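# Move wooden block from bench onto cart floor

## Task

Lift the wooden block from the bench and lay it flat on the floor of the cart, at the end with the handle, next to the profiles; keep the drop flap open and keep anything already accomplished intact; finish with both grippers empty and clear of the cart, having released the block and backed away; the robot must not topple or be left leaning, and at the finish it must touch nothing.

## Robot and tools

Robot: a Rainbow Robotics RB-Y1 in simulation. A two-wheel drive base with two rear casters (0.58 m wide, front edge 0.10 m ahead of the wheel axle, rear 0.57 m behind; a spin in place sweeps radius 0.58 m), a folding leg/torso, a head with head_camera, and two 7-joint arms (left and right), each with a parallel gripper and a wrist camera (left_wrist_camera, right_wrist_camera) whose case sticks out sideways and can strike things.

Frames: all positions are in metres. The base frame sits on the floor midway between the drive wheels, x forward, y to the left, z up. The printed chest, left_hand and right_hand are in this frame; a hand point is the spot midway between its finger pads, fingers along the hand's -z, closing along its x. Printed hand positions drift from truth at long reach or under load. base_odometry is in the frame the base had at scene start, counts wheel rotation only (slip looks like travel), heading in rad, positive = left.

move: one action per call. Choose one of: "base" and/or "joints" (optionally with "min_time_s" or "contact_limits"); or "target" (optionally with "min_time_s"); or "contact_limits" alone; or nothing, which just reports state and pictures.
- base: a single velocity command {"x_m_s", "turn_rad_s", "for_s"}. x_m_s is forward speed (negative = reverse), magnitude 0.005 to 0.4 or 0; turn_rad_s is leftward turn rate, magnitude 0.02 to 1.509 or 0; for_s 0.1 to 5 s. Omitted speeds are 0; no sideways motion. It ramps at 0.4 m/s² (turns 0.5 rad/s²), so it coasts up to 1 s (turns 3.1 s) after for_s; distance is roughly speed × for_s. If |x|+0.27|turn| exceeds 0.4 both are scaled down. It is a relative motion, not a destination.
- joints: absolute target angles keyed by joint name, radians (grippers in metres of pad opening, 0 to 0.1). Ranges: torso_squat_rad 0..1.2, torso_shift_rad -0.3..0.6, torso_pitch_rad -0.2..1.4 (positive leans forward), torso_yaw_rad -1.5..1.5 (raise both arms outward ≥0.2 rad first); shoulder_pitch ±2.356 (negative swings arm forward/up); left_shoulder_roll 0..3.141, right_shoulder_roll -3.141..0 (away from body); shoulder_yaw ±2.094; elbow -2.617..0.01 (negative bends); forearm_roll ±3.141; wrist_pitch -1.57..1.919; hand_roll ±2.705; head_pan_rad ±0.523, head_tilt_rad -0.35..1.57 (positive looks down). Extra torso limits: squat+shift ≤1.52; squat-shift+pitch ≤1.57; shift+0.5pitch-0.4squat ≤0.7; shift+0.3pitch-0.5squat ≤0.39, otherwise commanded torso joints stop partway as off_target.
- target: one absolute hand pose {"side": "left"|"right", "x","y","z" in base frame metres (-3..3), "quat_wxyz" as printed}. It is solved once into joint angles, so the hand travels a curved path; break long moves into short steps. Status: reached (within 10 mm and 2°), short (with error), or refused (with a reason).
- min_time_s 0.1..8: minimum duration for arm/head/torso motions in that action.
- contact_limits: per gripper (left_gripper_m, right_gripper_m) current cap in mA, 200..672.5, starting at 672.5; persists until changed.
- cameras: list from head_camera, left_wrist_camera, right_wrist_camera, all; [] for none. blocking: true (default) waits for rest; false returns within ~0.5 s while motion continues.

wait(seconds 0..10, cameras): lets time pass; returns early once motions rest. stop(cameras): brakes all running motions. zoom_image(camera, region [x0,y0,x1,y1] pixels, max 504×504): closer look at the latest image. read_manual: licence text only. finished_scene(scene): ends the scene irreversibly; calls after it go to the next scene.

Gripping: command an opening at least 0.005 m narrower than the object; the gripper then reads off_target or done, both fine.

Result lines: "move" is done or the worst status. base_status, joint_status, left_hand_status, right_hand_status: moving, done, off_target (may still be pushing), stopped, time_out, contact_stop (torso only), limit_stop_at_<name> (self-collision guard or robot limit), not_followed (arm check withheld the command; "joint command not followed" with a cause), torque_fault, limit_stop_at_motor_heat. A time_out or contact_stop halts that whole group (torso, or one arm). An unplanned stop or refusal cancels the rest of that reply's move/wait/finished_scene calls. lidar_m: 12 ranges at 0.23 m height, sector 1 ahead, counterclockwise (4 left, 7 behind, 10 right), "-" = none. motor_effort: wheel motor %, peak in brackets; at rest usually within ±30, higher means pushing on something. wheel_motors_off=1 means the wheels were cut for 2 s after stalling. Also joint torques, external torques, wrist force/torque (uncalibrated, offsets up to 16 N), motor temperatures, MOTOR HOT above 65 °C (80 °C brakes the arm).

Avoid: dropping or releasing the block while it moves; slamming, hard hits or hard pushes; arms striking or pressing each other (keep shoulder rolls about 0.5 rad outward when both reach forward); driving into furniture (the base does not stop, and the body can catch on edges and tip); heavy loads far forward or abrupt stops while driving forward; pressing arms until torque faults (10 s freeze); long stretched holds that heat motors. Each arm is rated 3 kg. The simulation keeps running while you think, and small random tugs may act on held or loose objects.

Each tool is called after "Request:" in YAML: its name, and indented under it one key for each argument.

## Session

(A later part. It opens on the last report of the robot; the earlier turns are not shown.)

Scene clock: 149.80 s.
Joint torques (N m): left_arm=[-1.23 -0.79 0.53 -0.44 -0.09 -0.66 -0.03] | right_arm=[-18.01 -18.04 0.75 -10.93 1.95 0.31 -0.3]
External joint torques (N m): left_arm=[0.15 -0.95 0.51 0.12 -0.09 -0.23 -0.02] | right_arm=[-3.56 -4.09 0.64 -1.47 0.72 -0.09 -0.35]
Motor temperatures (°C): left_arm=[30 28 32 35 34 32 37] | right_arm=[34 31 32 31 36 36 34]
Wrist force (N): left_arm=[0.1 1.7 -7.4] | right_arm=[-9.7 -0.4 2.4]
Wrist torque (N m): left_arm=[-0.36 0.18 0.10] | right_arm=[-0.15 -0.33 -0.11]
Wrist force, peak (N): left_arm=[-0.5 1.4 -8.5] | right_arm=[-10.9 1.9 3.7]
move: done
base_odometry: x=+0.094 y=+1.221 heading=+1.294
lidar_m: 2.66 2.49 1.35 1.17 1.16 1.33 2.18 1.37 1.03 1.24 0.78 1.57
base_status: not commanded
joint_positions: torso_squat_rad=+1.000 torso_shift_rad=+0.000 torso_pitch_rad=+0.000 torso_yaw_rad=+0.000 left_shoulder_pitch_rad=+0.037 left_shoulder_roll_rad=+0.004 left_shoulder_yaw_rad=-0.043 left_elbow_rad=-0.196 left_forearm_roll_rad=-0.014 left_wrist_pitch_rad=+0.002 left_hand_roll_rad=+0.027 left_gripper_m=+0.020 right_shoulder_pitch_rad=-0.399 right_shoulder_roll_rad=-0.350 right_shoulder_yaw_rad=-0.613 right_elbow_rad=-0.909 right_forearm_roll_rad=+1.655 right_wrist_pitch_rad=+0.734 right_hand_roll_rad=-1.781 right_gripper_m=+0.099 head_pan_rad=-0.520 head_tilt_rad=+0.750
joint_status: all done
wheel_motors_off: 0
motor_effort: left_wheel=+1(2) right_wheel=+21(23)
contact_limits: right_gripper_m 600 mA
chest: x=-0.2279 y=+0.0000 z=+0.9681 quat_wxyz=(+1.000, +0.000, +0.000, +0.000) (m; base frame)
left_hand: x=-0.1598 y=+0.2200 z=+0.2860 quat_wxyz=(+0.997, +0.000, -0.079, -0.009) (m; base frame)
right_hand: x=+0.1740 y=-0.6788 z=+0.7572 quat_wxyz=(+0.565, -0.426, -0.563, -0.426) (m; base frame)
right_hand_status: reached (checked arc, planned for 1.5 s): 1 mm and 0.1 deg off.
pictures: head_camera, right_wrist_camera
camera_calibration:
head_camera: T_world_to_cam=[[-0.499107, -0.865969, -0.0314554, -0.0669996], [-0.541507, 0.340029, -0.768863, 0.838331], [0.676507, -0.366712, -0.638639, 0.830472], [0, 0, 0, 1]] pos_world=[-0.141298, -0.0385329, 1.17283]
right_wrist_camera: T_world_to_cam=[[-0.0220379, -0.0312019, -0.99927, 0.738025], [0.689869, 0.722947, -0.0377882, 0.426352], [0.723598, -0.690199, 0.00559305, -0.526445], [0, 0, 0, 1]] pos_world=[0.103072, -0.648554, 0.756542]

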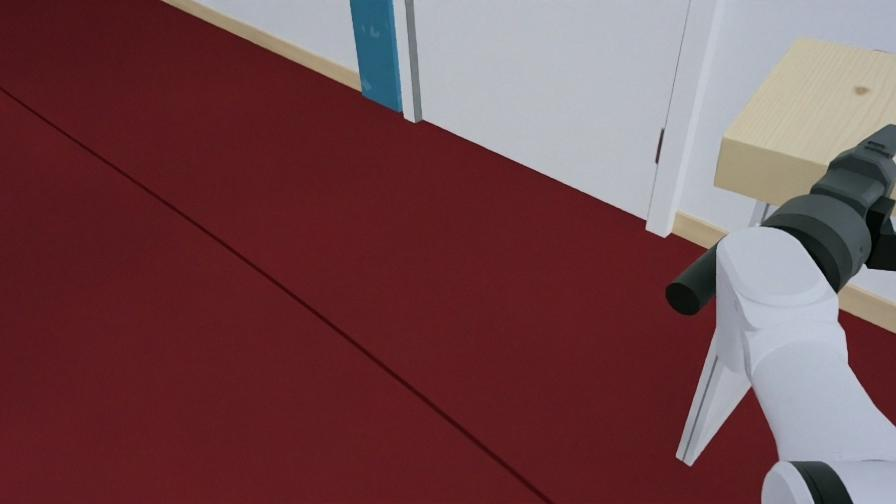

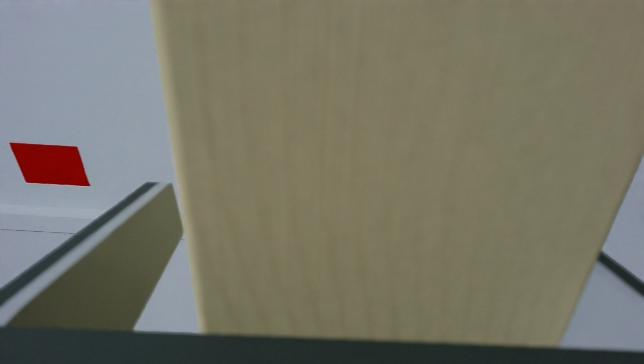

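Request:
move:
  joints: {"right_gripper_m": 0.04}
  contact_limits: {"right_gripper_m": 672.5}
  cameras: ["right_wrist_camera"]

Request:
move:
  target: {"side": "right", "x": 0.1745, "y": -0.679, "z": 0.785, "quat_wxyz": [0.5642, -0.4262, -0.5642, -0.4262]}
  min_time_s: 2
  cameras: ["right_wrist_camera", "head_camera"]

Scene clock: 152.10 s.
Joint torques (N m): left_arm=[-1.62 -0.64 0.75 -0.27 -0.13 -0.64 -0.01] | right_arm=[-17.69 -17.79 0.87 -11.26 1.81 0.38 -0.08]
External joint torques (N m): left_arm=[-0.25 -0.8 0.74 0.29 -0.13 -0.22 0] | right_arm=[-3.24 -3.83 0.76 -1.81 0.58 -0.03 -0.13]
Motor temperatures (°C): left_arm=[30 28 32 35 34 32 37] | right_arm=[34 31 32 31 36 36 34]
Wrist force (N): left_arm=[-0.5 1.2 -8.0] | right_arm=[-9.5 1.0 3.3]
Wrist torque (N m): left_arm=[-0.28 0.11 0.12] | right_arm=[-0.20 -0.45 -0.21]
Wrist force, peak (N): left_arm=[-0.2 1.0 -8.5] | right_arm=[-10.6 -0.1 2.5]
move: off_target
base_odometry: x=+0.094 y=+1.221 heading=+1.294
lidar_m: 2.67 2.47 1.36 1.18 1.17 1.33 2.18 1.39 1.02 1.22 0.79 1.57
base_status: not commanded
joint_positions: torso_squat_rad=+1.000 torso_shift_rad=+0.000 torso_pitch_rad=+0.000 torso_yaw_rad=+0.000 left_shoulder_pitch_rad=+0.037 left_shoulder_roll_rad=+0.004 left_shoulder_yaw_rad=-0.043 left_elbow_rad=-0.196 left_forearm_roll_rad=-0.014 left_wrist_pitch_rad=+0.002 left_hand_roll_rad=+0.027 left_gripper_m=+0.020 right_shoulder_pitch_rad=-0.399 right_shoulder_roll_rad=-0.350 right_shoulder_yaw_rad=-0.613 right_elbow_rad=-0.908 right_forearm_roll_rad=+1.655 right_wrist_pitch_rad=+0.734 right_hand_roll_rad=-1.781 right_gripper_m=+0.075 head_pan_rad=-0.520 head_tilt_rad=+0.750
joint_status: right_gripper_m off_target (ended at +0.075, target +0.040)
wheel_motors_off: 0
motor_effort: left_wheel=+1(2) right_wheel=+21(22)
contact_limits: right_gripper_m 672.5 mA
chest: x=-0.2279 y=+0.0000 z=+0.9681 quat_wxyz=(+1.000, +0.000, +0.000, +0.000) (m; base frame)
left_hand: x=-0.1598 y=+0.2200 z=+0.2860 quat_wxyz=(+0.997, +0.000, -0.079, -0.009) (m; base frame)
right_hand: x=+0.1740 y=-0.6788 z=+0.7572 quat_wxyz=(+0.565, -0.426, -0.563, -0.426) (m; base frame)
pictures: right_wrist_camera
camera_calibration:
right_wrist_camera: T_world_to_cam=[[-0.0219866, -0.0312594, -0.999269, 0.738027], [0.689856, 0.722959, -0.0377945, 0.42636], [0.723613, -0.690183, 0.00566903, -0.526527], [0, 0, 0, 1]] pos_world=[0.103101, -0.648571, 0.756587]

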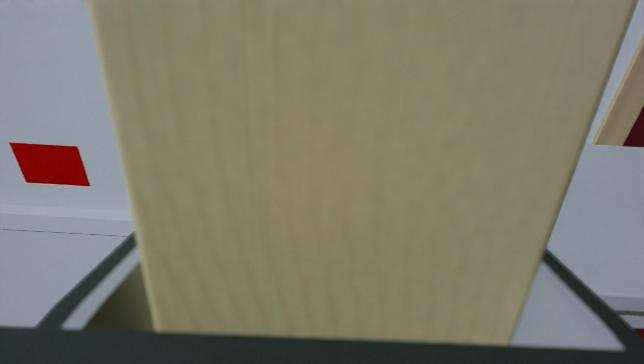

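Scene clock: 154.43 s.
Joint torques (N m): left_arm=[-1.62 -0.64 0.63 -0.46 -0.06 -0.65 -0.13] | right_arm=[-22.59 -25.03 -0.3 -23.68 4.94 0.55 -0.72]
External joint torques (N m): left_arm=[-0.25 -0.82 0.61 0.09 -0.06 -0.23 -0.12] | right_arm=[-8.23 -11.36 -0.74 -13.95 3.71 0.48 -0.77]
Motor temperatures (°C): left_arm=[30 28 32 35 34 32 37] | right_arm=[34 31 32 31 36 36 34]
Wrist force (N): left_arm=[-0.3 0.6 -7.9] | right_arm=[-28.4 1.9 1.1]
Wrist torque (N m): left_arm=[-0.18 0.11 0.10] | right_arm=[-0.07 1.81 0.92]
Wrist force, peak (N): left_arm=[-0.5 1.0 -8.5] | right_arm=[-29.2 2.4 1.2]
move: done
base_odometry: x=+0.094 y=+1.221 heading=+1.294
lidar_m: 2.67 2.49 1.35 1.18 1.17 1.31 2.19 1.36 1.03 1.23 0.79 1.57
base_status: not commanded
joint_positions: torso_squat_rad=+1.000 torso_shift_rad=+0.000 torso_pitch_rad=+0.000 torso_yaw_rad=+0.000 left_shoulder_pitch_rad=+0.037 left_shoulder_roll_rad=+0.004 left_shoulder_yaw_rad=-0.043 left_elbow_rad=-0.196 left_forearm_roll_rad=-0.014 left_wrist_pitch_rad=+0.002 left_hand_roll_rad=+0.027 left_gripper_m=+0.020 right_shoulder_pitch_rad=-0.390 right_shoulder_roll_rad=-0.314 right_shoulder_yaw_rad=-0.663 right_elbow_rad=-1.051 right_forearm_roll_rad=+1.573 right_wrist_pitch_rad=+0.701 right_hand_roll_rad=-1.606 right_gripper_m=+0.074 head_pan_rad=-0.520 head_tilt_rad=+0.750
joint_status: all done
wheel_motors_off: 0
motor_effort: left_wheel=+1(2) right_wheel=+21(24)
contact_limits: right_gripper_m 672.5 mA
chest: x=-0.2278 y=-0.0002 z=+0.9681 quat_wxyz=(+1.000, +0.000, +0.000, +0.000) (m; base frame)
left_hand: x=-0.1598 y=+0.2202 z=+0.2861 quat_wxyz=(+0.997, +0.000, -0.079, -0.009) (m; base frame)
right_hand: x=+0.1739 y=-0.6783 z=+0.7810 quat_wxyz=(+0.566, -0.426, -0.563, -0.426) (m; base frame)
right_hand_status: reached (checked arc, planned for 2.0 s): 4 mm and 0.2 deg off.
pictures: head_camera, right_wrist_camera
camera_calibration:
head_camera: T_world_to_cam=[[-0.499114, -0.865952, -0.0318223, -0.066795], [-0.541664, 0.340446, -0.768568, 0.838124], [0.676376, -0.366366, -0.638977, 0.830639], [0, 0, 0, 1]] pos_world=[-0.141181, -0.0388595, 1.17279]
right_wrist_camera: T_world_to_cam=[[-0.0241606, -0.0307986, -0.999234, 0.762462], [0.690138, 0.722628, -0.03896, 0.427594], [0.723274, -0.690551, 0.00379622, -0.524962], [0, 0, 0, 1]] pos_world=[0.103014, -0.648022, 0.780529]

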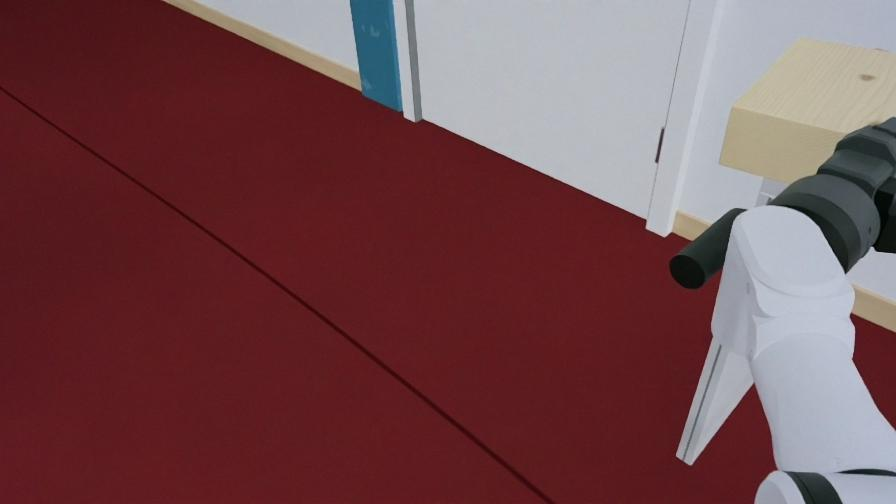

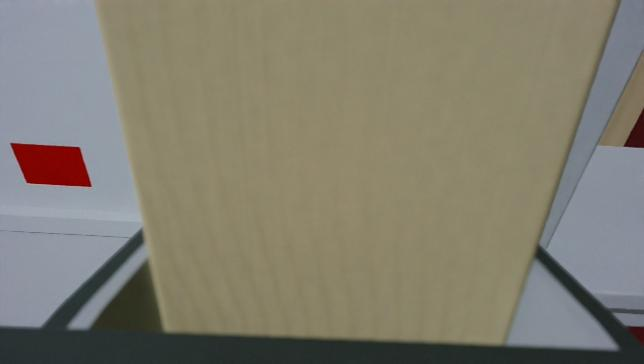

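Request:
move:
  target: {"side": "right", "x": 0.1745, "y": -0.679, "z": 0.83, "quat_wxyz": [0.5642, -0.4262, -0.5642, -0.4262]}
  min_time_s: 2
  cameras: ["right_wrist_camera", "head_camera"]

Scene clock: 158.90 s.
Joint torques (N m): left_arm=[-1.33 -0.67 0.91 -0.52 -0.06 -0.72 -0.05] | right_arm=[-26.2 -24.91 0.49 -23.92 4.63 -1.97 -0.79]
External joint torques (N m): left_arm=[0.04 -0.85 0.9 0.03 -0.06 -0.3 -0.04] | right_arm=[-11.72 -11.51 -0.57 -14.06 3.42 -1.52 -0.84]
Motor temperatures (°C): left_arm=[30 28 32 35 34 32 37] | right_arm=[35 31 32 32 36 36 34]
Wrist force (N): left_arm=[-0.5 1.0 -6.7] | right_arm=[-28.7 2.0 1.0]
Wrist torque (N m): left_arm=[-0.24 0.08 0.07] | right_arm=[-0.10 1.79 0.90]
Wrist force, peak (N): left_arm=[-0.3 2.0 -8.3] | right_arm=[-29.1 2.5 1.2]
move: done
base_odometry: x=+0.094 y=+1.221 heading=+1.294
lidar_m: 2.66 2.50 1.37 1.18 1.17 1.33 2.19 1.37 1.03 1.23 0.79 1.57
base_status: not commanded
joint_positions: torso_squat_rad=+1.000 torso_shift_rad=+0.000 torso_pitch_rad=+0.000 torso_yaw_rad=+0.000 left_shoulder_pitch_rad=+0.037 left_shoulder_roll_rad=+0.004 left_shoulder_yaw_rad=-0.043 left_elbow_rad=-0.196 left_forearm_roll_rad=-0.014 left_wrist_pitch_rad=+0.002 left_hand_roll_rad=+0.027 left_gripper_m=+0.020 right_shoulder_pitch_rad=-0.408 right_shoulder_roll_rad=-0.277 right_shoulder_yaw_rad=-0.726 right_elbow_rad=-1.237 right_forearm_roll_rad=+1.428 right_wrist_pitch_rad=+0.675 right_hand_roll_rad=-1.334 right_gripper_m=+0.074 head_pan_rad=-0.520 head_tilt_rad=+0.750
joint_status: all done
wheel_motors_off: 0
motor_effort: left_wheel=+1(2) right_wheel=+20(24)
contact_limits: right_gripper_m 672.5 mA
chest: x=-0.2278 y=-0.0002 z=+0.9681 quat_wxyz=(+1.000, +0.000, +0.000, +0.000) (m; base frame)
left_hand: x=-0.1598 y=+0.2202 z=+0.2861 quat_wxyz=(+0.997, +0.000, -0.079, -0.009) (m; base frame)
right_hand: x=+0.1739 y=-0.6784 z=+0.8263 quat_wxyz=(+0.563, -0.428, -0.564, -0.426) (m; base frame)
right_hand_status: reached (checked arc, planned for 2.0 s): 4 mm and 0.3 deg off.
pictures: head_camera, right_wrist_camera
camera_calibration:
head_camera: T_world_to_cam=[[-0.499114, -0.865952, -0.0318247, -0.0667938], [-0.541676, 0.340454, -0.768556, 0.838117], [0.676367, -0.366358, -0.638991, 0.830644], [0, 0, 0, 1]] pos_world=[-0.141171, -0.0388672, 1.17279]
right_wrist_camera: T_world_to_cam=[[-0.021749, -0.0373762, -0.999065, 0.802693], [0.691726, 0.720936, -0.0420295, 0.430583], [0.721833, -0.691993, 0.0101745, -0.531185], [0, 0, 0, 1]] pos_world=[0.103039, -0.647997, 0.825443]

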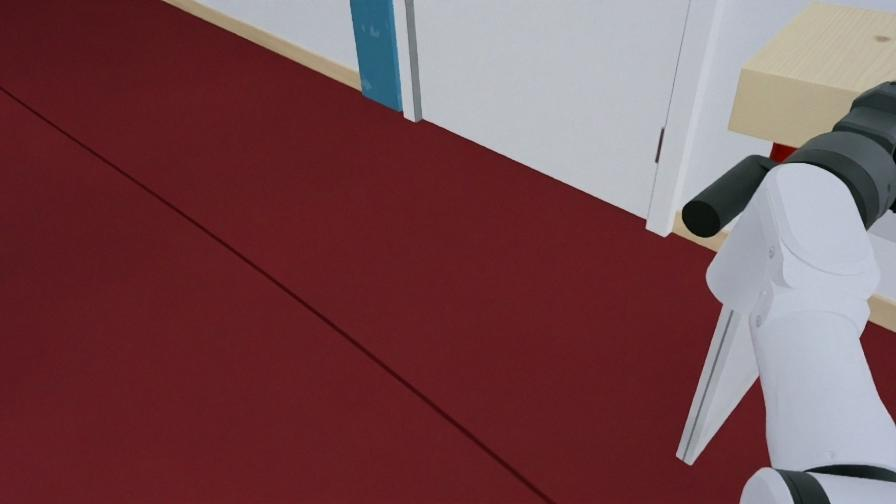

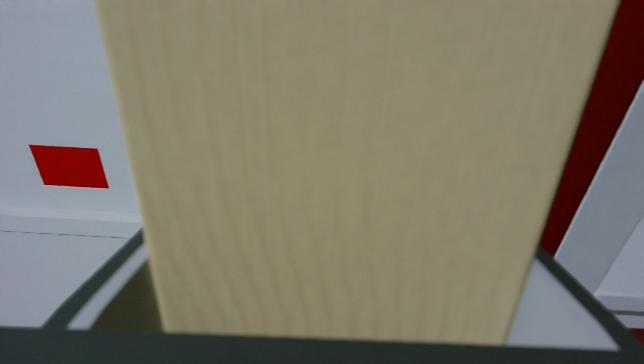

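Request:
move:
  target: {"side": "right", "x": 0.1335, "y": -0.535, "z": 0.85, "quat_wxyz": [0.5642, -0.4262, -0.5642, -0.4262]}
  min_time_s: 2.5
  cameras: []

Request:
move:
  target: {"side": "right", "x": 0.25, "y": -0.45, "z": 0.85, "quat_wxyz": [0.6645, -0.2418, -0.6645, -0.2418]}
  min_time_s: 3
  cameras: ["head_camera"]

Request:
move:
  target: {"side": "right", "x": 0.30, "y": -0.35, "z": 0.85, "quat_wxyz": [0.7071, 0, -0.7071, 0]}
  min_time_s: 3
  cameras: ["head_camera", "right_wrist_camera"]

Scene clock: 165.53 s.
Joint torques (N m): left_arm=[-1.4 -0.55 0.74 -0.43 -0.01 -0.77 0.01] | right_arm=[-19.06 -13.85 2.39 -21.47 6.3 -4.09 -0.85]
External joint torques (N m): left_arm=[-0.03 -0.73 0.73 0.12 -0.02 -0.34 0.02] | right_arm=[-7.97 -8.08 1.64 -12.31 4.81 -3.2 -0.9]
Motor temperatures (°C): left_arm=[30 28 32 35 34 32 37] | right_arm=[35 31 32 33 36 36 34]
Wrist force (N): left_arm=[-0.4 1.6 -7.6] | right_arm=[-29.2 1.8 0.4]
Wrist torque (N m): left_arm=[-0.30 0.12 0.10] | right_arm=[-0.08 1.74 0.91]
Wrist force, peak (N): left_arm=[-0.5 1.5 -8.7] | right_arm=[-30.2 2.8 0.2]
move: done
base_odometry: x=+0.094 y=+1.221 heading=+1.294
lidar_m: 2.65 2.48 1.36 1.16 1.16 1.33 2.19 1.39 1.02 1.22 0.79 1.59
base_status: not commanded
joint_positions: torso_squat_rad=+1.000 torso_shift_rad=+0.000 torso_pitch_rad=+0.000 torso_yaw_rad=+0.000 left_shoulder_pitch_rad=+0.037 left_shoulder_roll_rad=+0.004 left_shoulder_yaw_rad=-0.043 left_elbow_rad=-0.196 left_forearm_roll_rad=-0.014 left_wrist_pitch_rad=+0.002 left_hand_roll_rad=+0.027 left_gripper_m=+0.020 right_shoulder_pitch_rad=-0.138 right_shoulder_roll_rad=+0.002 right_shoulder_yaw_rad=-0.383 right_elbow_rad=-1.847 right_forearm_roll_rad=+1.343 right_wrist_pitch_rad=+1.000 right_hand_roll_rad=-1.087 right_gripper_m=+0.074 head_pan_rad=-0.520 head_tilt_rad=+0.750
joint_status: all done
wheel_motors_off: 0
motor_effort: left_wheel=+2(2) right_wheel=+22(25)
contact_limits: right_gripper_m 672.5 mA
chest: x=-0.2278 y=-0.0002 z=+0.9681 quat_wxyz=(+1.000, +0.000, +0.000, +0.000) (m; base frame)
left_hand: x=-0.1598 y=+0.2202 z=+0.2861 quat_wxyz=(+0.997, +0.000, -0.079, -0.009) (m; base frame)
right_hand: x=+0.1330 y=-0.5350 z=+0.8471 quat_wxyz=(+0.566, -0.426, -0.562, -0.427) (m; base frame)
right_hand_status: reached (checked arc, planned for 2.5 s): 3 mm and 0.4 deg off.
pictures: none
No camera images: "cameras" was empty.

Scene clock: 168.87 s.
Joint torques (N m): left_arm=[-1.42 -0.61 0.33 -0.47 -0.09 -0.67 -0.03] | right_arm=[-22.53 -14.05 -1.19 -24.13 3.79 -5.61 -0.67]
External joint torques (N m): left_arm=[-0.06 -0.79 0.31 0.08 -0.1 -0.24 -0.02] | right_arm=[-10.76 -8.1 -0.02 -14.44 2.74 -4.42 -0.72]
Motor temperatures (°C): left_arm=[30 28 32 35 34 32 37] | right_arm=[35 31 32 33 36 36 34]
Wrist force (N): left_arm=[-0.3 1.7 -7.9] | right_arm=[-28.8 1.5 0.2]
Wrist torque (N m): left_arm=[-0.31 0.11 0.05] | right_arm=[-0.05 1.72 0.89]
Wrist force, peak (N): left_arm=[-0.5 2.0 -8.5] | right_arm=[-29.1 2.8 0.8]
move: done
base_odometry: x=+0.094 y=+1.221 heading=+1.294
lidar_m: 2.65 2.48 1.34 1.17 1.16 1.34 2.19 1.38 1.03 1.22 0.78 1.56
base_status: not commanded
joint_positions: torso_squat_rad=+1.000 torso_shift_rad=+0.000 torso_pitch_rad=+0.001 torso_yaw_rad=+0.000 left_shoulder_pitch_rad=+0.037 left_shoulder_roll_rad=+0.004 left_shoulder_yaw_rad=-0.043 left_elbow_rad=-0.196 left_forearm_roll_rad=-0.014 left_wrist_pitch_rad=+0.002 left_hand_roll_rad=+0.027 left_gripper_m=+0.020 right_shoulder_pitch_rad=-0.094 right_shoulder_roll_rad=-0.135 right_shoulder_yaw_rad=-0.210 right_elbow_rad=-1.848 right_forearm_roll_rad=+0.892 right_wrist_pitch_rad=+0.671 right_hand_roll_rad=-0.903 right_gripper_m=+0.074 head_pan_rad=-0.520 head_tilt_rad=+0.750
joint_status: all done
wheel_motors_off: 0
motor_effort: left_wheel=+1(2) right_wheel=+21(23)
contact_limits: right_gripper_m 672.5 mA
chest: x=-0.2278 y=-0.0002 z=+0.9681 quat_wxyz=(+1.000, +0.000, +0.000, +0.000) (m; base frame)
left_hand: x=-0.1599 y=+0.2201 z=+0.2860 quat_wxyz=(+0.997, +0.000, -0.079, -0.009) (m; base frame)
right_hand: x=+0.2494 y=-0.4502 z=+0.8465 quat_wxyz=(+0.666, -0.242, -0.662, -0.243) (m; base frame)
right_hand_status: reached (checked arc, planned for 3.0 s): 4 mm and 0.4 deg off.
pictures: head_camera
camera_calibration:
head_camera: T_world_to_cam=[[-0.499118, -0.865954, -0.0316929, -0.0668766], [-0.541785, 0.3404, -0.768503, 0.838075], [0.676277, -0.366403, -0.639061, 0.830662], [0, 0, 0, 1]] pos_world=[-0.14108, -0.0388357, 1.17279]

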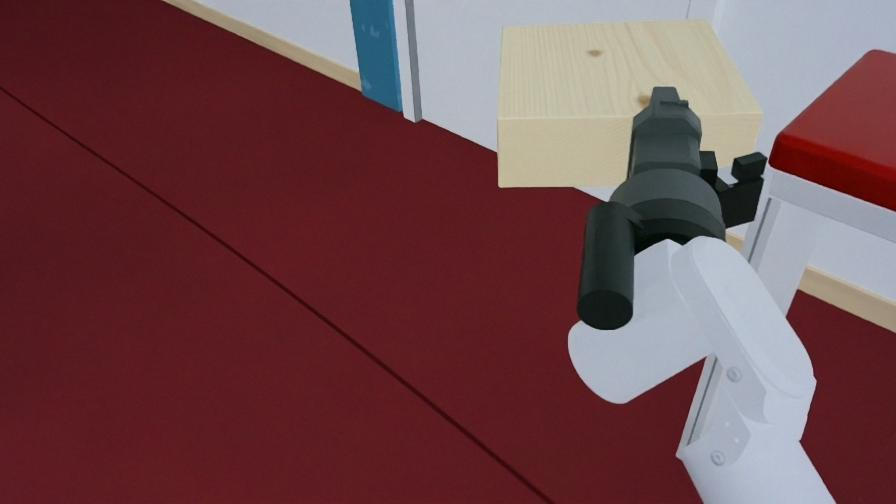

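Scene clock: 172.20 s.
Joint torques (N m): left_arm=[-1.44 -0.65 0.49 -0.4 -0.05 -0.6 -0.04] | right_arm=[-24.03 -14.93 -13.56 -19.43 0.94 -5.91 -0.72]
External joint torques (N m): left_arm=[-0.08 -0.82 0.47 0.14 -0.05 -0.18 -0.03] | right_arm=[-12.31 -4.47 -6.34 -11.26 0.4 -4.67 -0.77]
Motor temperatures (°C): left_arm=[30 28 32 35 34 32 37] | right_arm=[35 31 32 33 36 37 34]
Wrist force (N): left_arm=[-0.5 1.2 -7.9] | right_arm=[-28.6 1.8 -0.2]
Wrist torque (N m): left_arm=[-0.31 0.09 0.06] | right_arm=[-0.23 1.80 0.94]
Wrist force, peak (N): left_arm=[-0.1 1.1 -8.5] | right_arm=[-29.8 1.7 0.6]
move: done
base_odometry: x=+0.094 y=+1.221 heading=+1.294
lidar_m: 2.67 2.49 1.36 1.17 1.18 1.32 2.19 1.37 1.02 1.23 0.77 1.59
base_status: not commanded
joint_positions: torso_squat_rad=+1.000 torso_shift_rad=+0.000 torso_pitch_rad=+0.001 torso_yaw_rad=+0.000 left_shoulder_pitch_rad=+0.037 left_shoulder_roll_rad=+0.004 left_shoulder_yaw_rad=-0.043 left_elbow_rad=-0.196 left_forearm_roll_rad=-0.014 left_wrist_pitch_rad=+0.002 left_hand_roll_rad=+0.027 left_gripper_m=+0.020 right_shoulder_pitch_rad=-0.042 right_shoulder_roll_rad=-0.652 right_shoulder_yaw_rad=+0.075 right_elbow_rad=-1.796 right_forearm_roll_rad=+0.223 right_wrist_pitch_rad=+0.278 right_hand_roll_rad=-0.870 right_gripper_m=+0.074 head_pan_rad=-0.520 head_tilt_rad=+0.750
joint_status: all done
wheel_motors_off: 0
motor_effort: left_wheel=+1(2) right_wheel=+22(24)
contact_limits: right_gripper_m 672.5 mA
chest: x=-0.2277 y=-0.0001 z=+0.9682 quat_wxyz=(+1.000, +0.000, +0.000, +0.000) (m; base frame)
left_hand: x=-0.1599 y=+0.2201 z=+0.2860 quat_wxyz=(+0.997, +0.000, -0.079, -0.009) (m; base frame)
right_hand: x=+0.2994 y=-0.3506 z=+0.8466 quat_wxyz=(+0.709, -0.001, -0.705, -0.001) (m; base frame)
right_hand_status: reached (checked arc, planned for 3.0 s): 3 mm and 0.4 deg off.
pictures: head_camera, right_wrist_camera
camera_calibration:
head_camera: T_world_to_cam=[[-0.499121, -0.865959, -0.0315005, -0.0669828], [-0.541857, 0.340271, -0.76851, 0.838069], [0.676217, -0.366511, -0.639062, 0.83065], [0, 0, 0, 1]] pos_world=[-0.141019, -0.0387325, 1.17279]
right_wrist_camera: T_world_to_cam=[[0.0194733, -0.0284654, -0.999405, 0.829084], [-0.504701, 0.862608, -0.0344032, 0.509737], [0.863075, 0.505071, 0.00243132, -0.0111721], [0, 0, 0, 1]] pos_world=[0.250762, -0.410461, 0.846155]

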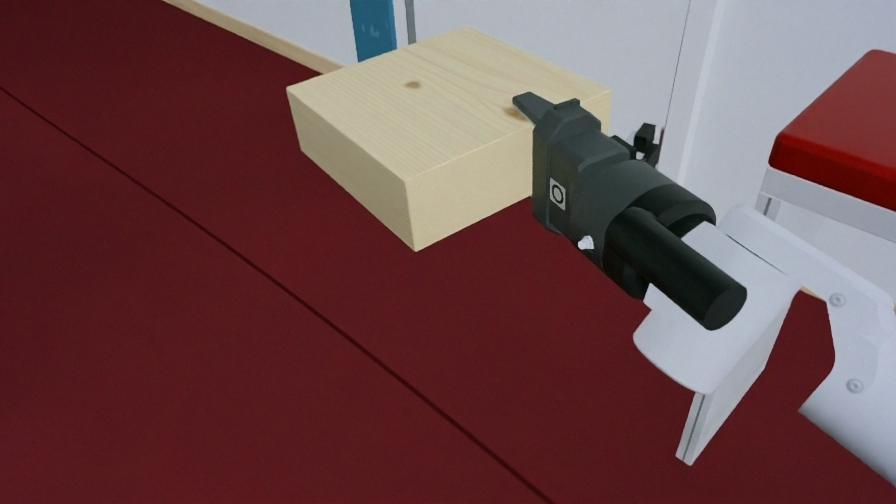

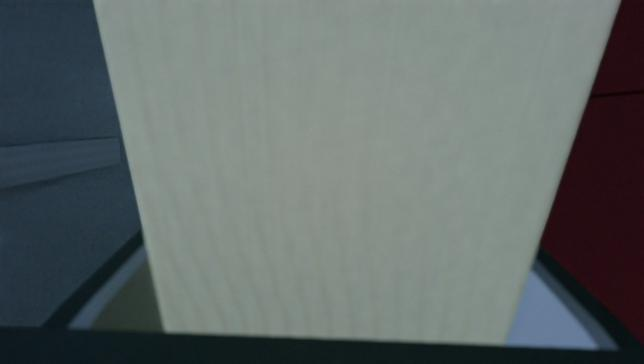

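Request:
move:
  base: {"turn_rad_s": 0.3, "for_s": 0.72}
  joints: {"head_pan_rad": -0.5, "head_tilt_rad": 0.6}
  cameras: []

Request:
move:
  base: {"x_m_s": -0.3, "for_s": 4.73}
  cameras: ["head_camera"]

Scene clock: 188.40 s.
Joint torques (N m): left_arm=[-1.59 -0.89 0.68 -0.51 -0.06 -0.67 0.16] | right_arm=[-24.57 -13.92 -13.78 -19.73 0.74 -5.76 -0.62]
External joint torques (N m): left_arm=[-0.23 -1.06 0.66 0.04 -0.07 -0.25 0.17] | right_arm=[-12.85 -3.47 -6.56 -11.57 0.21 -4.53 -0.67]
Motor temperatures (°C): left_arm=[30 28 31 35 34 32 37] | right_arm=[35 31 32 34 36 37 34]
Wrist force (N): left_arm=[0.3 1.2 -6.9] | right_arm=[-29.4 1.7 0.3]
Wrist torque (N m): left_arm=[-0.29 0.21 0.09] | right_arm=[-0.17 1.80 0.94]
Wrist force, peak (N): left_arm=[-0.1 1.3 -8.6] | right_arm=[-29.8 1.6 -0.1]
move: done
base_odometry: x=+0.094 y=+1.221 heading=+1.514
lidar_m: 4.26 1.78 1.22 1.17 1.19 1.54 3.49 1.28 1.01 0.79 1.43 1.83
base_status: done (sent for 0.73 of 0.73 s)
joint_positions: torso_squat_rad=+1.000 torso_shift_rad=+0.000 torso_pitch_rad=+0.001 torso_yaw_rad=+0.000 left_shoulder_pitch_rad=+0.037 left_shoulder_roll_rad=+0.004 left_shoulder_yaw_rad=-0.043 left_elbow_rad=-0.196 left_forearm_roll_rad=-0.014 left_wrist_pitch_rad=+0.002 left_hand_roll_rad=+0.027 left_gripper_m=+0.020 right_shoulder_pitch_rad=-0.041 right_shoulder_roll_rad=-0.652 right_shoulder_yaw_rad=+0.075 right_elbow_rad=-1.795 right_forearm_roll_rad=+0.223 right_wrist_pitch_rad=+0.277 right_hand_roll_rad=-0.870 right_gripper_m=+0.074 head_pan_rad=-0.500 head_tilt_rad=+0.600
joint_status: all done
wheel_motors_off: 0
motor_effort: left_wheel=+3(16) right_wheel=+21(43)
contact_limits: right_gripper_m 672.5 mA
chest: x=-0.2277 y=-0.0001 z=+0.9682 quat_wxyz=(+1.000, +0.000, +0.000, +0.000) (m; base frame)
left_hand: x=-0.1599 y=+0.2201 z=+0.2860 quat_wxyz=(+0.997, +0.000, -0.079, -0.009) (m; base frame)
right_hand: x=+0.2994 y=-0.3506 z=+0.8465 quat_wxyz=(+0.710, -0.001, -0.705, -0.001) (m; base frame)
pictures: none
No camera images: "cameras" was empty.

Scene clock: 194.30 s.
Joint torques (N m): left_arm=[-1.9 -0.78 0.69 -0.33 -0.02 -0.58 -0.06] | right_arm=[-25.04 -14.38 -14.02 -19.78 1.04 -5.96 -0.87]
External joint torques (N m): left_arm=[-0.54 -0.94 0.67 0.22 -0.02 -0.16 -0.05] | right_arm=[-13.32 -3.92 -6.8 -11.62 0.51 -4.71 -0.92]
Motor temperatures (°C): left_arm=[30 28 31 35 34 32 37] | right_arm=[35 31 32 34 36 37 34]
Wrist force (N): left_arm=[0.7 1.2 -6.7] | right_arm=[-28.3 1.2 -0.3]
Wrist torque (N m): left_arm=[-0.24 0.25 0.06] | right_arm=[-0.26 1.82 0.89]
Wrist force, peak (N): left_arm=[-1.0 1.8 -8.8] | right_arm=[-29.8 1.9 -1.8]
move: done
base_odometry: x=+0.014 y=-0.197 heading=+1.515
lidar_m: 4.63 1.61 1.11 1.06 1.09 1.40 3.18 1.12 0.78 0.72 0.74 1.73
base_status: done (sent for 4.73 of 4.73 s)
joint_positions: torso_squat_rad=+1.000 torso_shift_rad=+0.000 torso_pitch_rad=+0.001 torso_yaw_rad=+0.000 left_shoulder_pitch_rad=+0.037 left_shoulder_roll_rad=+0.004 left_shoulder_yaw_rad=-0.043 left_elbow_rad=-0.196 left_forearm_roll_rad=-0.014 left_wrist_pitch_rad=+0.002 left_hand_roll_rad=+0.027 left_gripper_m=+0.020 right_shoulder_pitch_rad=-0.041 right_shoulder_roll_rad=-0.652 right_shoulder_yaw_rad=+0.075 right_elbow_rad=-1.795 right_forearm_roll_rad=+0.223 right_wrist_pitch_rad=+0.277 right_hand_roll_rad=-0.870 right_gripper_m=+0.074 head_pan_rad=-0.500 head_tilt_rad=+0.600
joint_status: not commanded
wheel_motors_off: 0
motor_effort: left_wheel=+18(36) right_wheel=-16(39)
contact_limits: right_gripper_m 672.5 mA
chest: x=-0.2277 y=-0.0001 z=+0.9682 quat_wxyz=(+1.000, +0.000, +0.000, +0.000) (m; base frame)
left_hand: x=-0.1600 y=+0.2201 z=+0.2860 quat_wxyz=(+0.997, +0.000, -0.079, -0.009) (m; base frame)
right_hand: x=+0.2993 y=-0.3506 z=+0.8464 quat_wxyz=(+0.710, -0.001, -0.705, -0.001) (m; base frame)
pictures: head_camera
camera_calibration:
head_camera: T_world_to_cam=[[-0.477593, -0.878018, -0.0314353, -0.062525], [-0.441557, 0.270808, -0.855389, 0.960188], [0.75956, -0.394648, -0.517031, 0.705198], [0, 0, 0, 1]] pos_world=[-0.141524, -0.0366197, 1.18398]

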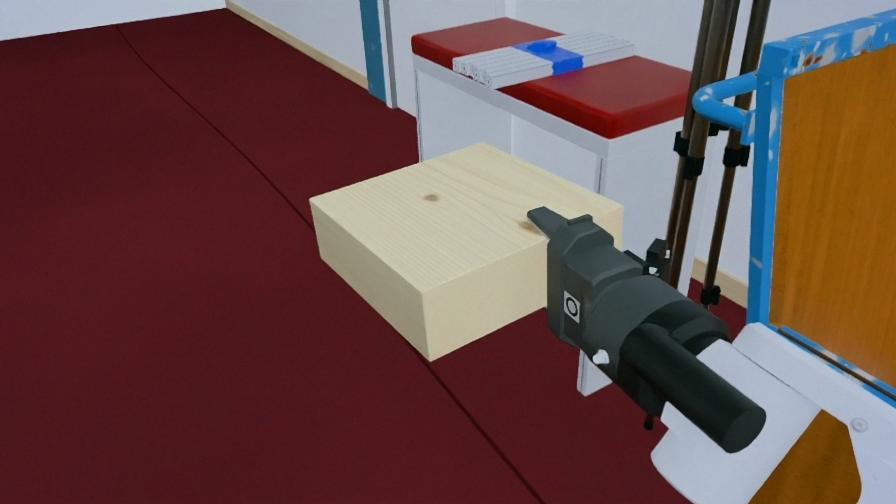

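Request:
move:
  target: {"side": "right", "x": 0.36, "y": -0.30, "z": 0.85, "quat_wxyz": [0.6533, 0.2706, -0.6533, 0.2706]}
  min_time_s: 2.5
  cameras: []

Request:
move:
  target: {"side": "right", "x": 0.40, "y": -0.18, "z": 0.85, "quat_wxyz": [0.5, 0.5, -0.5, 0.5]}
  min_time_s: 2.5
  cameras: ["head_camera"]

Scene clock: 200.23 s.
Joint torques (N m): left_arm=[-1.75 -0.56 0.89 -0.49 -0.16 -0.7 -0.03] | right_arm=[-33.49 -17.86 -14.76 -6.56 -7.75 -3.42 -1.02]
External joint torques (N m): left_arm=[-0.4 -0.72 0.88 0.06 -0.16 -0.28 -0.02] | right_arm=[-13.69 -3.61 -7.95 -4.08 -6.31 -2.82 -1.07]
Motor temperatures (°C): left_arm=[30 28 31 35 34 32 37] | right_arm=[35 31 32 34 36 37 34]
Wrist force (N): left_arm=[-0.1 1.8 -8.0] | right_arm=[-28.4 1.8 0.1]
Wrist torque (N m): left_arm=[-0.34 0.16 0.05] | right_arm=[-0.14 1.82 0.95]
Wrist force, peak (N): left_arm=[-0.6 1.0 -8.6] | right_arm=[-30.0 -0.6 0.8]
move: done
base_odometry: x=+0.014 y=-0.197 heading=+1.515
lidar_m: 4.62 1.60 1.08 1.05 1.08 1.40 3.16 1.14 0.77 0.72 0.75 1.72
base_status: not commanded
joint_positions: torso_squat_rad=+1.000 torso_shift_rad=+0.000 torso_pitch_rad=+0.001 torso_yaw_rad=+0.000 left_shoulder_pitch_rad=+0.037 left_shoulder_roll_rad=+0.004 left_shoulder_yaw_rad=-0.043 left_elbow_rad=-0.196 left_forearm_roll_rad=-0.014 left_wrist_pitch_rad=+0.002 left_hand_roll_rad=+0.027 left_gripper_m=+0.020 right_shoulder_pitch_rad=-0.777 right_shoulder_roll_rad=-0.884 right_shoulder_yaw_rad=+0.784 right_elbow_rad=-0.636 right_forearm_roll_rad=+0.061 right_wrist_pitch_rad=-0.983 right_hand_roll_rad=-1.193 right_gripper_m=+0.074 head_pan_rad=-0.500 head_tilt_rad=+0.600
joint_status: all done
wheel_motors_off: 0
motor_effort: left_wheel=+17(19) right_wheel=-18(18)
contact_limits: right_gripper_m 672.5 mA
chest: x=-0.2277 y=-0.0001 z=+0.9682 quat_wxyz=(+1.000, +0.000, +0.000, +0.000) (m; base frame)
left_hand: x=-0.1600 y=+0.2201 z=+0.2860 quat_wxyz=(+0.997, +0.000, -0.079, -0.009) (m; base frame)
right_hand: x=+0.3585 y=-0.2999 z=+0.8470 quat_wxyz=(+0.658, +0.267, -0.651, +0.268) (m; base frame)
right_hand_status: reached (checked arc, planned for 2.5 s): 3 mm and 0.8 deg off.
pictures: none
No camera images: "cameras" was empty.

Scene clock: 203.07 s.
Joint torques (N m): left_arm=[-2.07 -0.91 0.87 -0.41 -0.06 -0.67 -0.06] | right_arm=[-39.79 -12.46 -10.25 -4.79 -8.28 -2.11 -1.1]
External joint torques (N m): left_arm=[-0.72 -1.07 0.86 0.14 -0.07 -0.25 -0.06] | right_arm=[-15.91 -1.8 -6.06 -2.86 -6.66 -1.72 -1.15]
Motor temperatures (°C): left_arm=[30 28 31 35 34 32 37] | right_arm=[36 31 32 34 36 37 34]
Wrist force (N): left_arm=[0.3 1.8 -7.7] | right_arm=[-27.5 2.2 -4.9]
Wrist torque (N m): left_arm=[-0.35 0.21 0.10] | right_arm=[-0.26 1.76 0.88]
Wrist force, peak (N): left_arm=[-1.0 1.2 -8.6] | right_arm=[-29.4 1.4 -0.2]
move: short
base_odometry: x=+0.014 y=-0.197 heading=+1.515
lidar_m: 4.64 1.60 1.10 1.05 1.09 1.38 3.18 1.15 0.77 0.72 0.75 1.70
base_status: not commanded
joint_positions: torso_squat_rad=+1.000 torso_shift_rad=+0.000 torso_pitch_rad=+0.001 torso_yaw_rad=+0.000 left_shoulder_pitch_rad=+0.037 left_shoulder_roll_rad=+0.004 left_shoulder_yaw_rad=-0.043 left_elbow_rad=-0.196 left_forearm_roll_rad=-0.014 left_wrist_pitch_rad=+0.002 left_hand_roll_rad=+0.027 left_gripper_m=+0.020 right_shoulder_pitch_rad=-1.117 right_shoulder_roll_rad=-0.606 right_shoulder_yaw_rad=+0.969 right_elbow_rad=-0.266 right_forearm_roll_rad=+0.271 right_wrist_pitch_rad=-1.047 right_hand_roll_rad=-1.304 right_gripper_m=+0.074 head_pan_rad=-0.500 head_tilt_rad=+0.600
joint_status: all done
wheel_motors_off: 0
motor_effort: left_wheel=+18(19) right_wheel=-18(19)
contact_limits: right_gripper_m 672.5 mA
chest: x=-0.2277 y=+0.0000 z=+0.9682 quat_wxyz=(+1.000, +0.000, +0.000, +0.000) (m; base frame)
left_hand: x=-0.1600 y=+0.2200 z=+0.2859 quat_wxyz=(+0.997, +0.000, -0.079, -0.009) (m; base frame)
right_hand: x=+0.3985 y=-0.1806 z=+0.8470 quat_wxyz=(+0.678, +0.270, -0.577, +0.368) (m; base frame)
right_hand_status: short (checked arc, as near as the solve gets, planned for 2.5 s): 3 mm and 37.8 deg off. The place is met; only the turn is off.
pictures: head_camera
camera_calibration:
head_camera: T_world_to_cam=[[-0.477597, -0.878021, -0.0313059, -0.0626002], [-0.441569, 0.27069, -0.85542, 0.960205], [0.759551, -0.394722, -0.516987, 0.705168], [0, 0, 0, 1]] pos_world=[-0.141512, -0.0365367, 1.18398]

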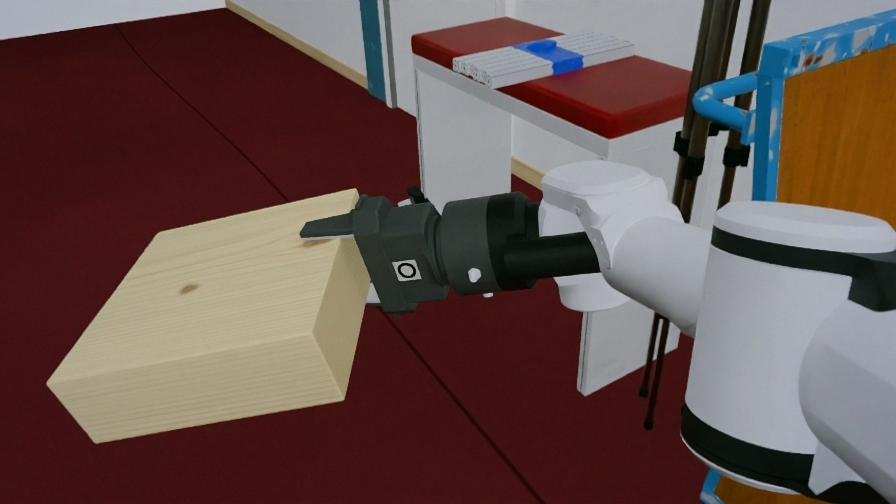

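Request:
move:
  base: {"turn_rad_s": -0.4, "for_s": 3.79}
  joints: {"torso_squat_rad": 0.3, "head_pan_rad": -0.2, "head_tilt_rad": 0.8}
  cameras: ["head_camera"]

Scene clock: 216.07 s.
Joint torques (N m): left_arm=[-1.7 -0.67 0.79 -0.53 -0.14 -0.65 0.01] | right_arm=[-38.45 -13.34 -10.5 -5.5 -8.41 -2.09 -1.28]
External joint torques (N m): left_arm=[-0.35 -0.82 0.78 0.02 -0.15 -0.23 0.02] | right_arm=[-14.56 -2.68 -6.32 -3.57 -6.8 -1.71 -1.33]
Motor temperatures (°C): left_arm=[30 28 31 35 34 32 37] | right_arm=[37 31 32 33 37 37 34]
Wrist force (N): left_arm=[-1.0 0.9 -7.8] | right_arm=[-27.9 2.4 -4.6]
Wrist torque (N m): left_arm=[-0.32 0.06 0.04] | right_arm=[-0.24 1.76 0.91]
Wrist force, peak (N): left_arm=[-0.3 1.6 -8.7] | right_arm=[-29.3 2.5 -5.8]
move: done
base_odometry: x=+0.014 y=-0.197 heading=-0.004
lidar_m: 0.72 0.76 1.70 4.69 1.55 1.11 1.02 1.06 1.41 3.60 1.06 0.76
base_status: done (sent for 3.8 of 3.8 s)
joint_positions: torso_squat_rad=+0.300 torso_shift_rad=+0.000 torso_pitch_rad=+0.001 torso_yaw_rad=+0.000 left_shoulder_pitch_rad=+0.037 left_shoulder_roll_rad=+0.004 left_shoulder_yaw_rad=-0.043 left_elbow_rad=-0.196 left_forearm_roll_rad=-0.014 left_wrist_pitch_rad=+0.002 left_hand_roll_rad=+0.027 left_gripper_m=+0.020 right_shoulder_pitch_rad=-1.118 right_shoulder_roll_rad=-0.606 right_shoulder_yaw_rad=+0.969 right_elbow_rad=-0.266 right_forearm_roll_rad=+0.271 right_wrist_pitch_rad=-1.047 right_hand_roll_rad=-1.304 right_gripper_m=+0.074 head_pan_rad=-0.200 head_tilt_rad=+0.800
joint_status: all done
wheel_motors_off: 0
motor_effort: left_wheel=+22(47) right_wheel=+1(43)
contact_limits: right_gripper_m 672.5 mA
chest: x=-0.2274 y=+0.0000 z=+1.2587 quat_wxyz=(+1.000, +0.000, +0.001, +0.000) (m; base frame)
left_hand: x=-0.1600 y=+0.2200 z=+0.5764 quat_wxyz=(+0.997, +0.000, -0.079, -0.009) (m; base frame)
right_hand: x=+0.3987 y=-0.1804 z=+1.1374 quat_wxyz=(+0.678, +0.270, -0.577, +0.368) (m; base frame)
pictures: head_camera
camera_calibration:
head_camera: T_world_to_cam=[[-0.20298, -0.978689, -0.0311054, 0.00278836], [-0.658473, 0.159941, -0.735413, 0.98924], [0.724715, -0.128792, -0.676905, 1.0813], [0, 0, 0, 1]] pos_world=[-0.131677, -0.0162285, 1.45952]

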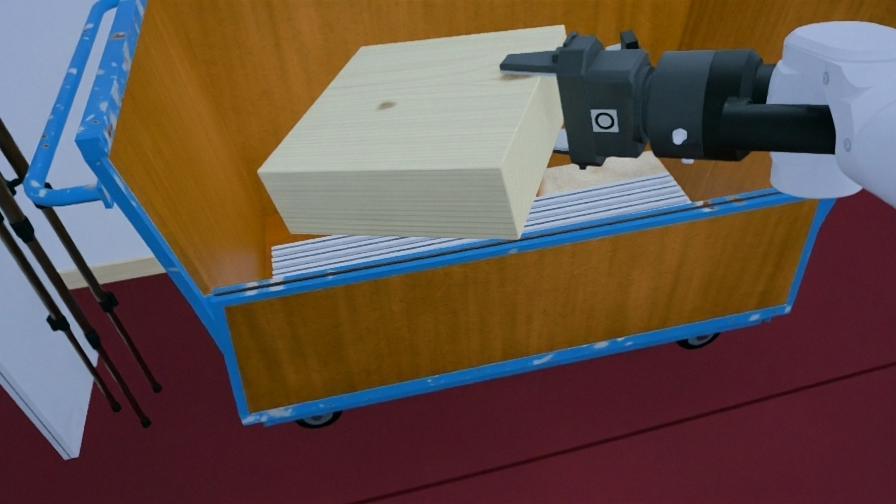

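Request:
move:
  base: {"x_m_s": 0.2, "for_s": 2.2}
  joints: {"torso_squat_rad": 0.1, "head_pan_rad": 0.0, "head_tilt_rad": 1.0}
  cameras: ["head_camera"]

Request:
move:
  joints: {"torso_pitch_rad": 0.35, "head_pan_rad": 0.3, "head_tilt_rad": 0.9}
  cameras: ["head_camera", "right_wrist_camera"]

Scene clock: 220.47 s.
Joint torques (N m): left_arm=[-0.84 -0.58 0.8 -0.52 0 -0.67 0.03] | right_arm=[-38.33 -13.28 -11.05 -5.54 -8.36 -2.11 -1.18]
External joint torques (N m): left_arm=[0.51 -0.73 0.79 0.03 -0.01 -0.25 0.04] | right_arm=[-14.44 -2.62 -6.87 -3.62 -6.75 -1.72 -1.23]
Motor temperatures (°C): left_arm=[30 28 31 35 34 32 37] | right_arm=[37 31 32 32 37 37 34]
Wrist force (N): left_arm=[-0.3 1.2 -7.6] | right_arm=[-27.7 2.6 -4.6]
Wrist torque (N m): left_arm=[-0.27 0.14 0.12] | right_arm=[-0.34 1.68 0.87]
Wrist force, peak (N): left_arm=[0.2 2.1 -8.8] | right_arm=[-29.8 3.0 -4.4]
move: done
base_odometry: x=+0.454 y=-0.200 heading=-0.005
lidar_m: 0.27 0.29 0.41 3.78 2.20 1.57 1.46 1.51 2.02 5.00 0.42 0.30
base_status: done (sent for 2.2 of 2.2 s)
joint_positions: torso_squat_rad=+0.100 torso_shift_rad=+0.000 torso_pitch_rad=+0.001 torso_yaw_rad=+0.000 left_shoulder_pitch_rad=+0.037 left_shoulder_roll_rad=+0.004 left_shoulder_yaw_rad=-0.043 left_elbow_rad=-0.196 left_forearm_roll_rad=-0.014 left_wrist_pitch_rad=+0.002 left_hand_roll_rad=+0.027 left_gripper_m=+0.020 right_shoulder_pitch_rad=-1.118 right_shoulder_roll_rad=-0.606 right_shoulder_yaw_rad=+0.969 right_elbow_rad=-0.266 right_forearm_roll_rad=+0.271 right_wrist_pitch_rad=-1.047 right_hand_roll_rad=-1.304 right_gripper_m=+0.074 head_pan_rad=+0.000 head_tilt_rad=+1.000
joint_status: all done
wheel_motors_off: 0
motor_effort: left_wheel=-10(46) right_wheel=+12(42)
contact_limits: right_gripper_m 672.5 mA
chest: x=-0.2274 y=+0.0000 z=+1.2864 quat_wxyz=(+1.000, +0.000, +0.001, +0.000) (m; base frame)
left_hand: x=-0.1598 y=+0.2200 z=+0.6042 quat_wxyz=(+0.997, +0.000, -0.079, -0.009) (m; base frame)
right_hand: x=+0.3988 y=-0.1804 z=+1.1652 quat_wxyz=(+0.678, +0.270, -0.577, +0.368) (m; base frame)
pictures: head_camera
camera_calibration:
head_camera: T_world_to_cam=[[-0.0106249, -0.999499, -0.0297987, 0.0411906], [-0.809762, 0.026084, -0.586179, 0.756819], [0.586663, 0.0179018, -0.809633, 1.26901], [0, 0, 0, 1]] pos_world=[-0.131202, -0.00128849, 1.47229]

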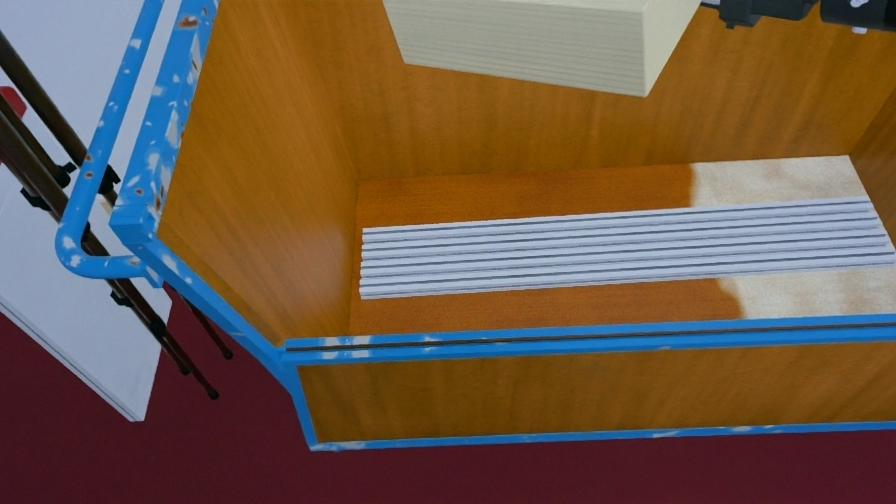

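Scene clock: 222.43 s.
Joint torques (N m): left_arm=[7.24 -0.53 0.91 3.34 -0.17 0.03 -0.04] | right_arm=[-32.25 -13.82 -10.19 -5.29 -7.15 -4.56 -1.05]
External joint torques (N m): left_arm=[-0.89 -0.8 0.88 0.15 -0.17 -0.24 -0.05] | right_arm=[-13.17 -2.78 -6.62 -3.96 -5.79 -3.69 -1.1]
Motor temperatures (°C): left_arm=[30 28 31 35 34 32 37] | right_arm=[37 31 32 32 37 37 34]
Wrist force (N): left_arm=[2.1 1.1 -7.0] | right_arm=[-24.5 -4.9 -9.5]
Wrist torque (N m): left_arm=[-0.28 0.29 0.10] | right_arm=[-0.99 1.65 0.79]
Wrist force, peak (N): left_arm=[0.9 1.7 -8.6] | right_arm=[-27.8 -4.0 -9.9]
move: done
base_odometry: x=+0.454 y=-0.200 heading=-0.005
lidar_m: 0.29 0.30 0.41 3.76 2.23 1.56 1.46 1.50 2.01 4.97 0.41 0.30
base_status: not commanded
joint_positions: torso_squat_rad=+0.100 torso_shift_rad=+0.000 torso_pitch_rad=+0.351 torso_yaw_rad=+0.000 left_shoulder_pitch_rad=+0.037 left_shoulder_roll_rad=+0.004 left_shoulder_yaw_rad=-0.043 left_elbow_rad=-0.196 left_forearm_roll_rad=-0.014 left_wrist_pitch_rad=+0.002 left_hand_roll_rad=+0.027 left_gripper_m=+0.020 right_shoulder_pitch_rad=-1.118 right_shoulder_roll_rad=-0.606 right_shoulder_yaw_rad=+0.969 right_elbow_rad=-0.266 right_forearm_roll_rad=+0.271 right_wrist_pitch_rad=-1.046 right_hand_roll_rad=-1.304 right_gripper_m=+0.074 head_pan_rad=+0.300 head_tilt_rad=+0.900
joint_status: all done
wheel_motors_off: 0
motor_effort: left_wheel=-11(12) right_wheel=+9(13)
contact_limits: right_gripper_m 672.5 mA
chest: x=-0.1213 y=+0.0000 z=+1.2676 quat_wxyz=(+0.985, +0.000, +0.175, +0.000) (m; base frame)
left_hand: x=-0.2919 y=+0.2200 z=+0.6035 quat_wxyz=(+0.995, -0.002, +0.096, -0.009) (m; base frame)
right_hand: x=+0.4255 y=-0.1805 z=+0.9391 quat_wxyz=(+0.768, +0.329, -0.450, +0.315) (m; base frame)
pictures: head_camera, right_wrist_camera
camera_calibration:
head_camera: T_world_to_cam=[[0.259977, -0.957103, -0.127927, 0.192575], [-0.905546, -0.195658, -0.376436, 0.567809], [0.335258, 0.213709, -0.917568, 1.28433], [0, 0, 0, 1]] pos_world=[0.0335312, 0.0209384, 1.41684]
right_wrist_camera: T_world_to_cam=[[-0.36121, -0.183478, -0.914256, 0.977888], [-0.932177, 0.0962208, 0.34898, 0.113372], [0.0239403, 0.978303, -0.20579, 0.431811], [0, 0, 0, 1]] pos_world=[0.448567, -0.25393, 0.943337]

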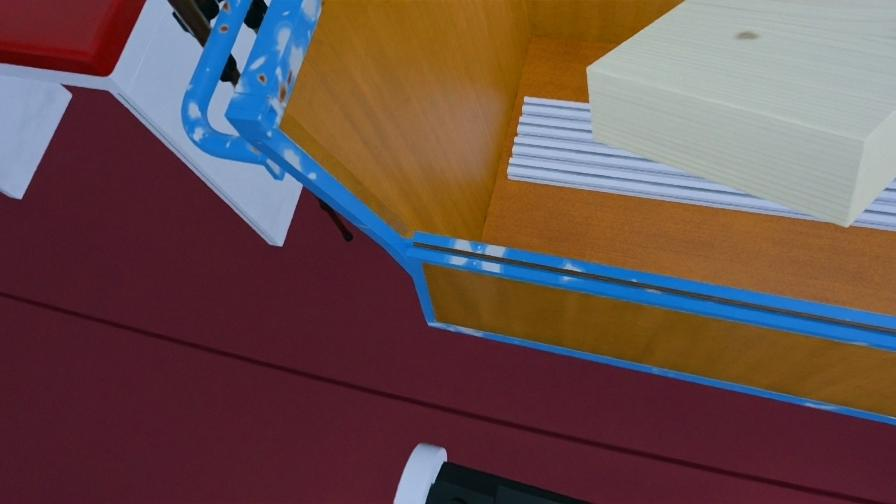

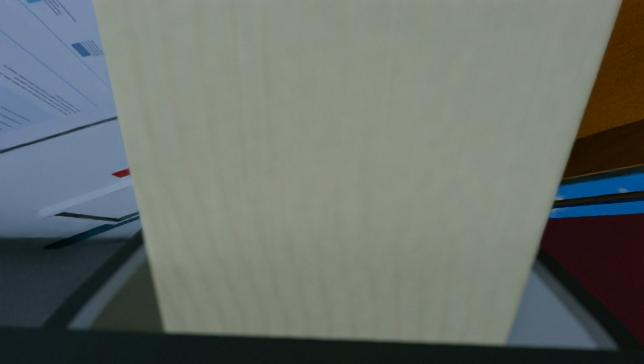

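Request:
move:
  joints: {"right_shoulder_pitch_rad": -0.5, "right_shoulder_roll_rad": -0.25, "right_shoulder_yaw_rad": 0.0, "right_elbow_rad": -1.2, "right_forearm_roll_rad": 1.5, "right_wrist_pitch_rad": -1.4, "right_hand_roll_rad": -1.3}
  min_time_s: 4
  cameras: ["head_camera", "right_wrist_camera"]

Scene clock: 240.40 s.
Joint torques (N m): left_arm=[7.39 -0.58 0.51 3.22 -0.04 0.02 0.04] | right_arm=[-17.27 3.81 -6.27 -14.82 -8.8 -2.32 -0.61]
External joint torques (N m): left_arm=[-0.74 -0.84 0.48 0.02 -0.04 -0.25 0.03] | right_arm=[-5.99 7.29 -3.94 -6.91 -6.95 -1.92 -0.66]
Motor temperatures (°C): left_arm=[30 28 31 35 34 32 37] | right_arm=[37 31 32 32 38 37 34]
Wrist force (N): left_arm=[2.3 1.3 -7.7] | right_arm=[-27.8 1.9 -5.8]
Wrist torque (N m): left_arm=[-0.31 0.27 0.07] | right_arm=[-0.37 1.72 0.90]
Wrist force, peak (N): left_arm=[1.9 1.8 -8.6] | right_arm=[-28.3 2.2 -5.5]
move: done
base_odometry: x=+0.454 y=-0.200 heading=-0.005
lidar_m: 0.28 0.30 0.40 3.78 2.22 1.57 1.46 1.51 2.02 5.00 0.43 0.30
base_status: not commanded
joint_positions: torso_squat_rad=+0.100 torso_shift_rad=+0.000 torso_pitch_rad=+0.351 torso_yaw_rad=+0.000 left_shoulder_pitch_rad=+0.037 left_shoulder_roll_rad=+0.004 left_shoulder_yaw_rad=-0.043 left_elbow_rad=-0.196 left_forearm_roll_rad=-0.014 left_wrist_pitch_rad=+0.002 left_hand_roll_rad=+0.027 left_gripper_m=+0.020 right_shoulder_pitch_rad=-0.499 right_shoulder_roll_rad=-0.252 right_shoulder_yaw_rad=+0.001 right_elbow_rad=-1.198 right_forearm_roll_rad=+1.502 right_wrist_pitch_rad=-1.400 right_hand_roll_rad=-1.300 right_gripper_m=+0.074 head_pan_rad=+0.300 head_tilt_rad=+0.900
joint_status: all done
wheel_motors_off: 0
motor_effort: left_wheel=-11(12) right_wheel=+11(13)
contact_limits: right_gripper_m 672.5 mA
chest: x=-0.1214 y=+0.0001 z=+1.2676 quat_wxyz=(+0.985, +0.000, +0.175, +0.000) (m; base frame)
left_hand: x=-0.2919 y=+0.2200 z=+0.6035 quat_wxyz=(+0.995, -0.002, +0.096, -0.009) (m; base frame)
right_hand: x=+0.2309 y=-0.0345 z=+0.9428 quat_wxyz=(+0.546, +0.423, -0.470, +0.550) (m; base frame)
pictures: head_camera, right_wrist_camera
camera_calibration:
head_camera: T_world_to_cam=[[0.26002, -0.957105, -0.127825, 0.192496], [-0.905476, -0.1957, -0.376582, 0.567927], [0.335413, 0.213662, -0.917522, 1.28433], [0, 0, 0, 1]] pos_world=[0.0334105, 0.0209702, 1.41688]
right_wrist_camera: T_world_to_cam=[[0.076602, -0.178712, -0.980915, 0.899677], [-0.881813, -0.471292, 0.0170015, 0.198359], [-0.465336, 0.863681, -0.193693, 0.392039], [0, 0, 0, 1]] pos_world=[0.288429, -0.0843286, 0.955069]

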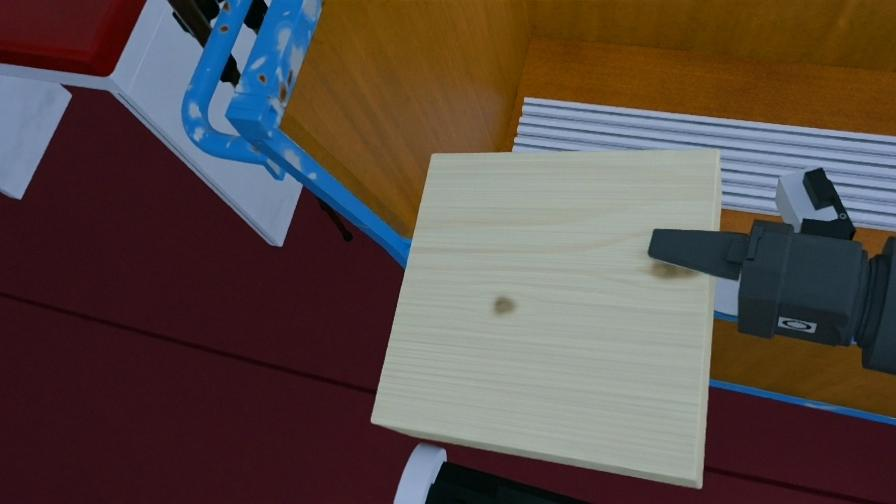

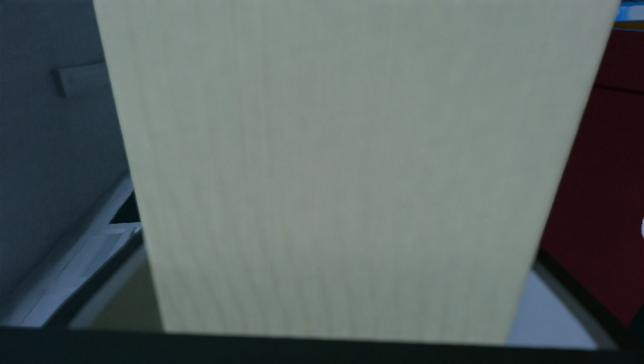

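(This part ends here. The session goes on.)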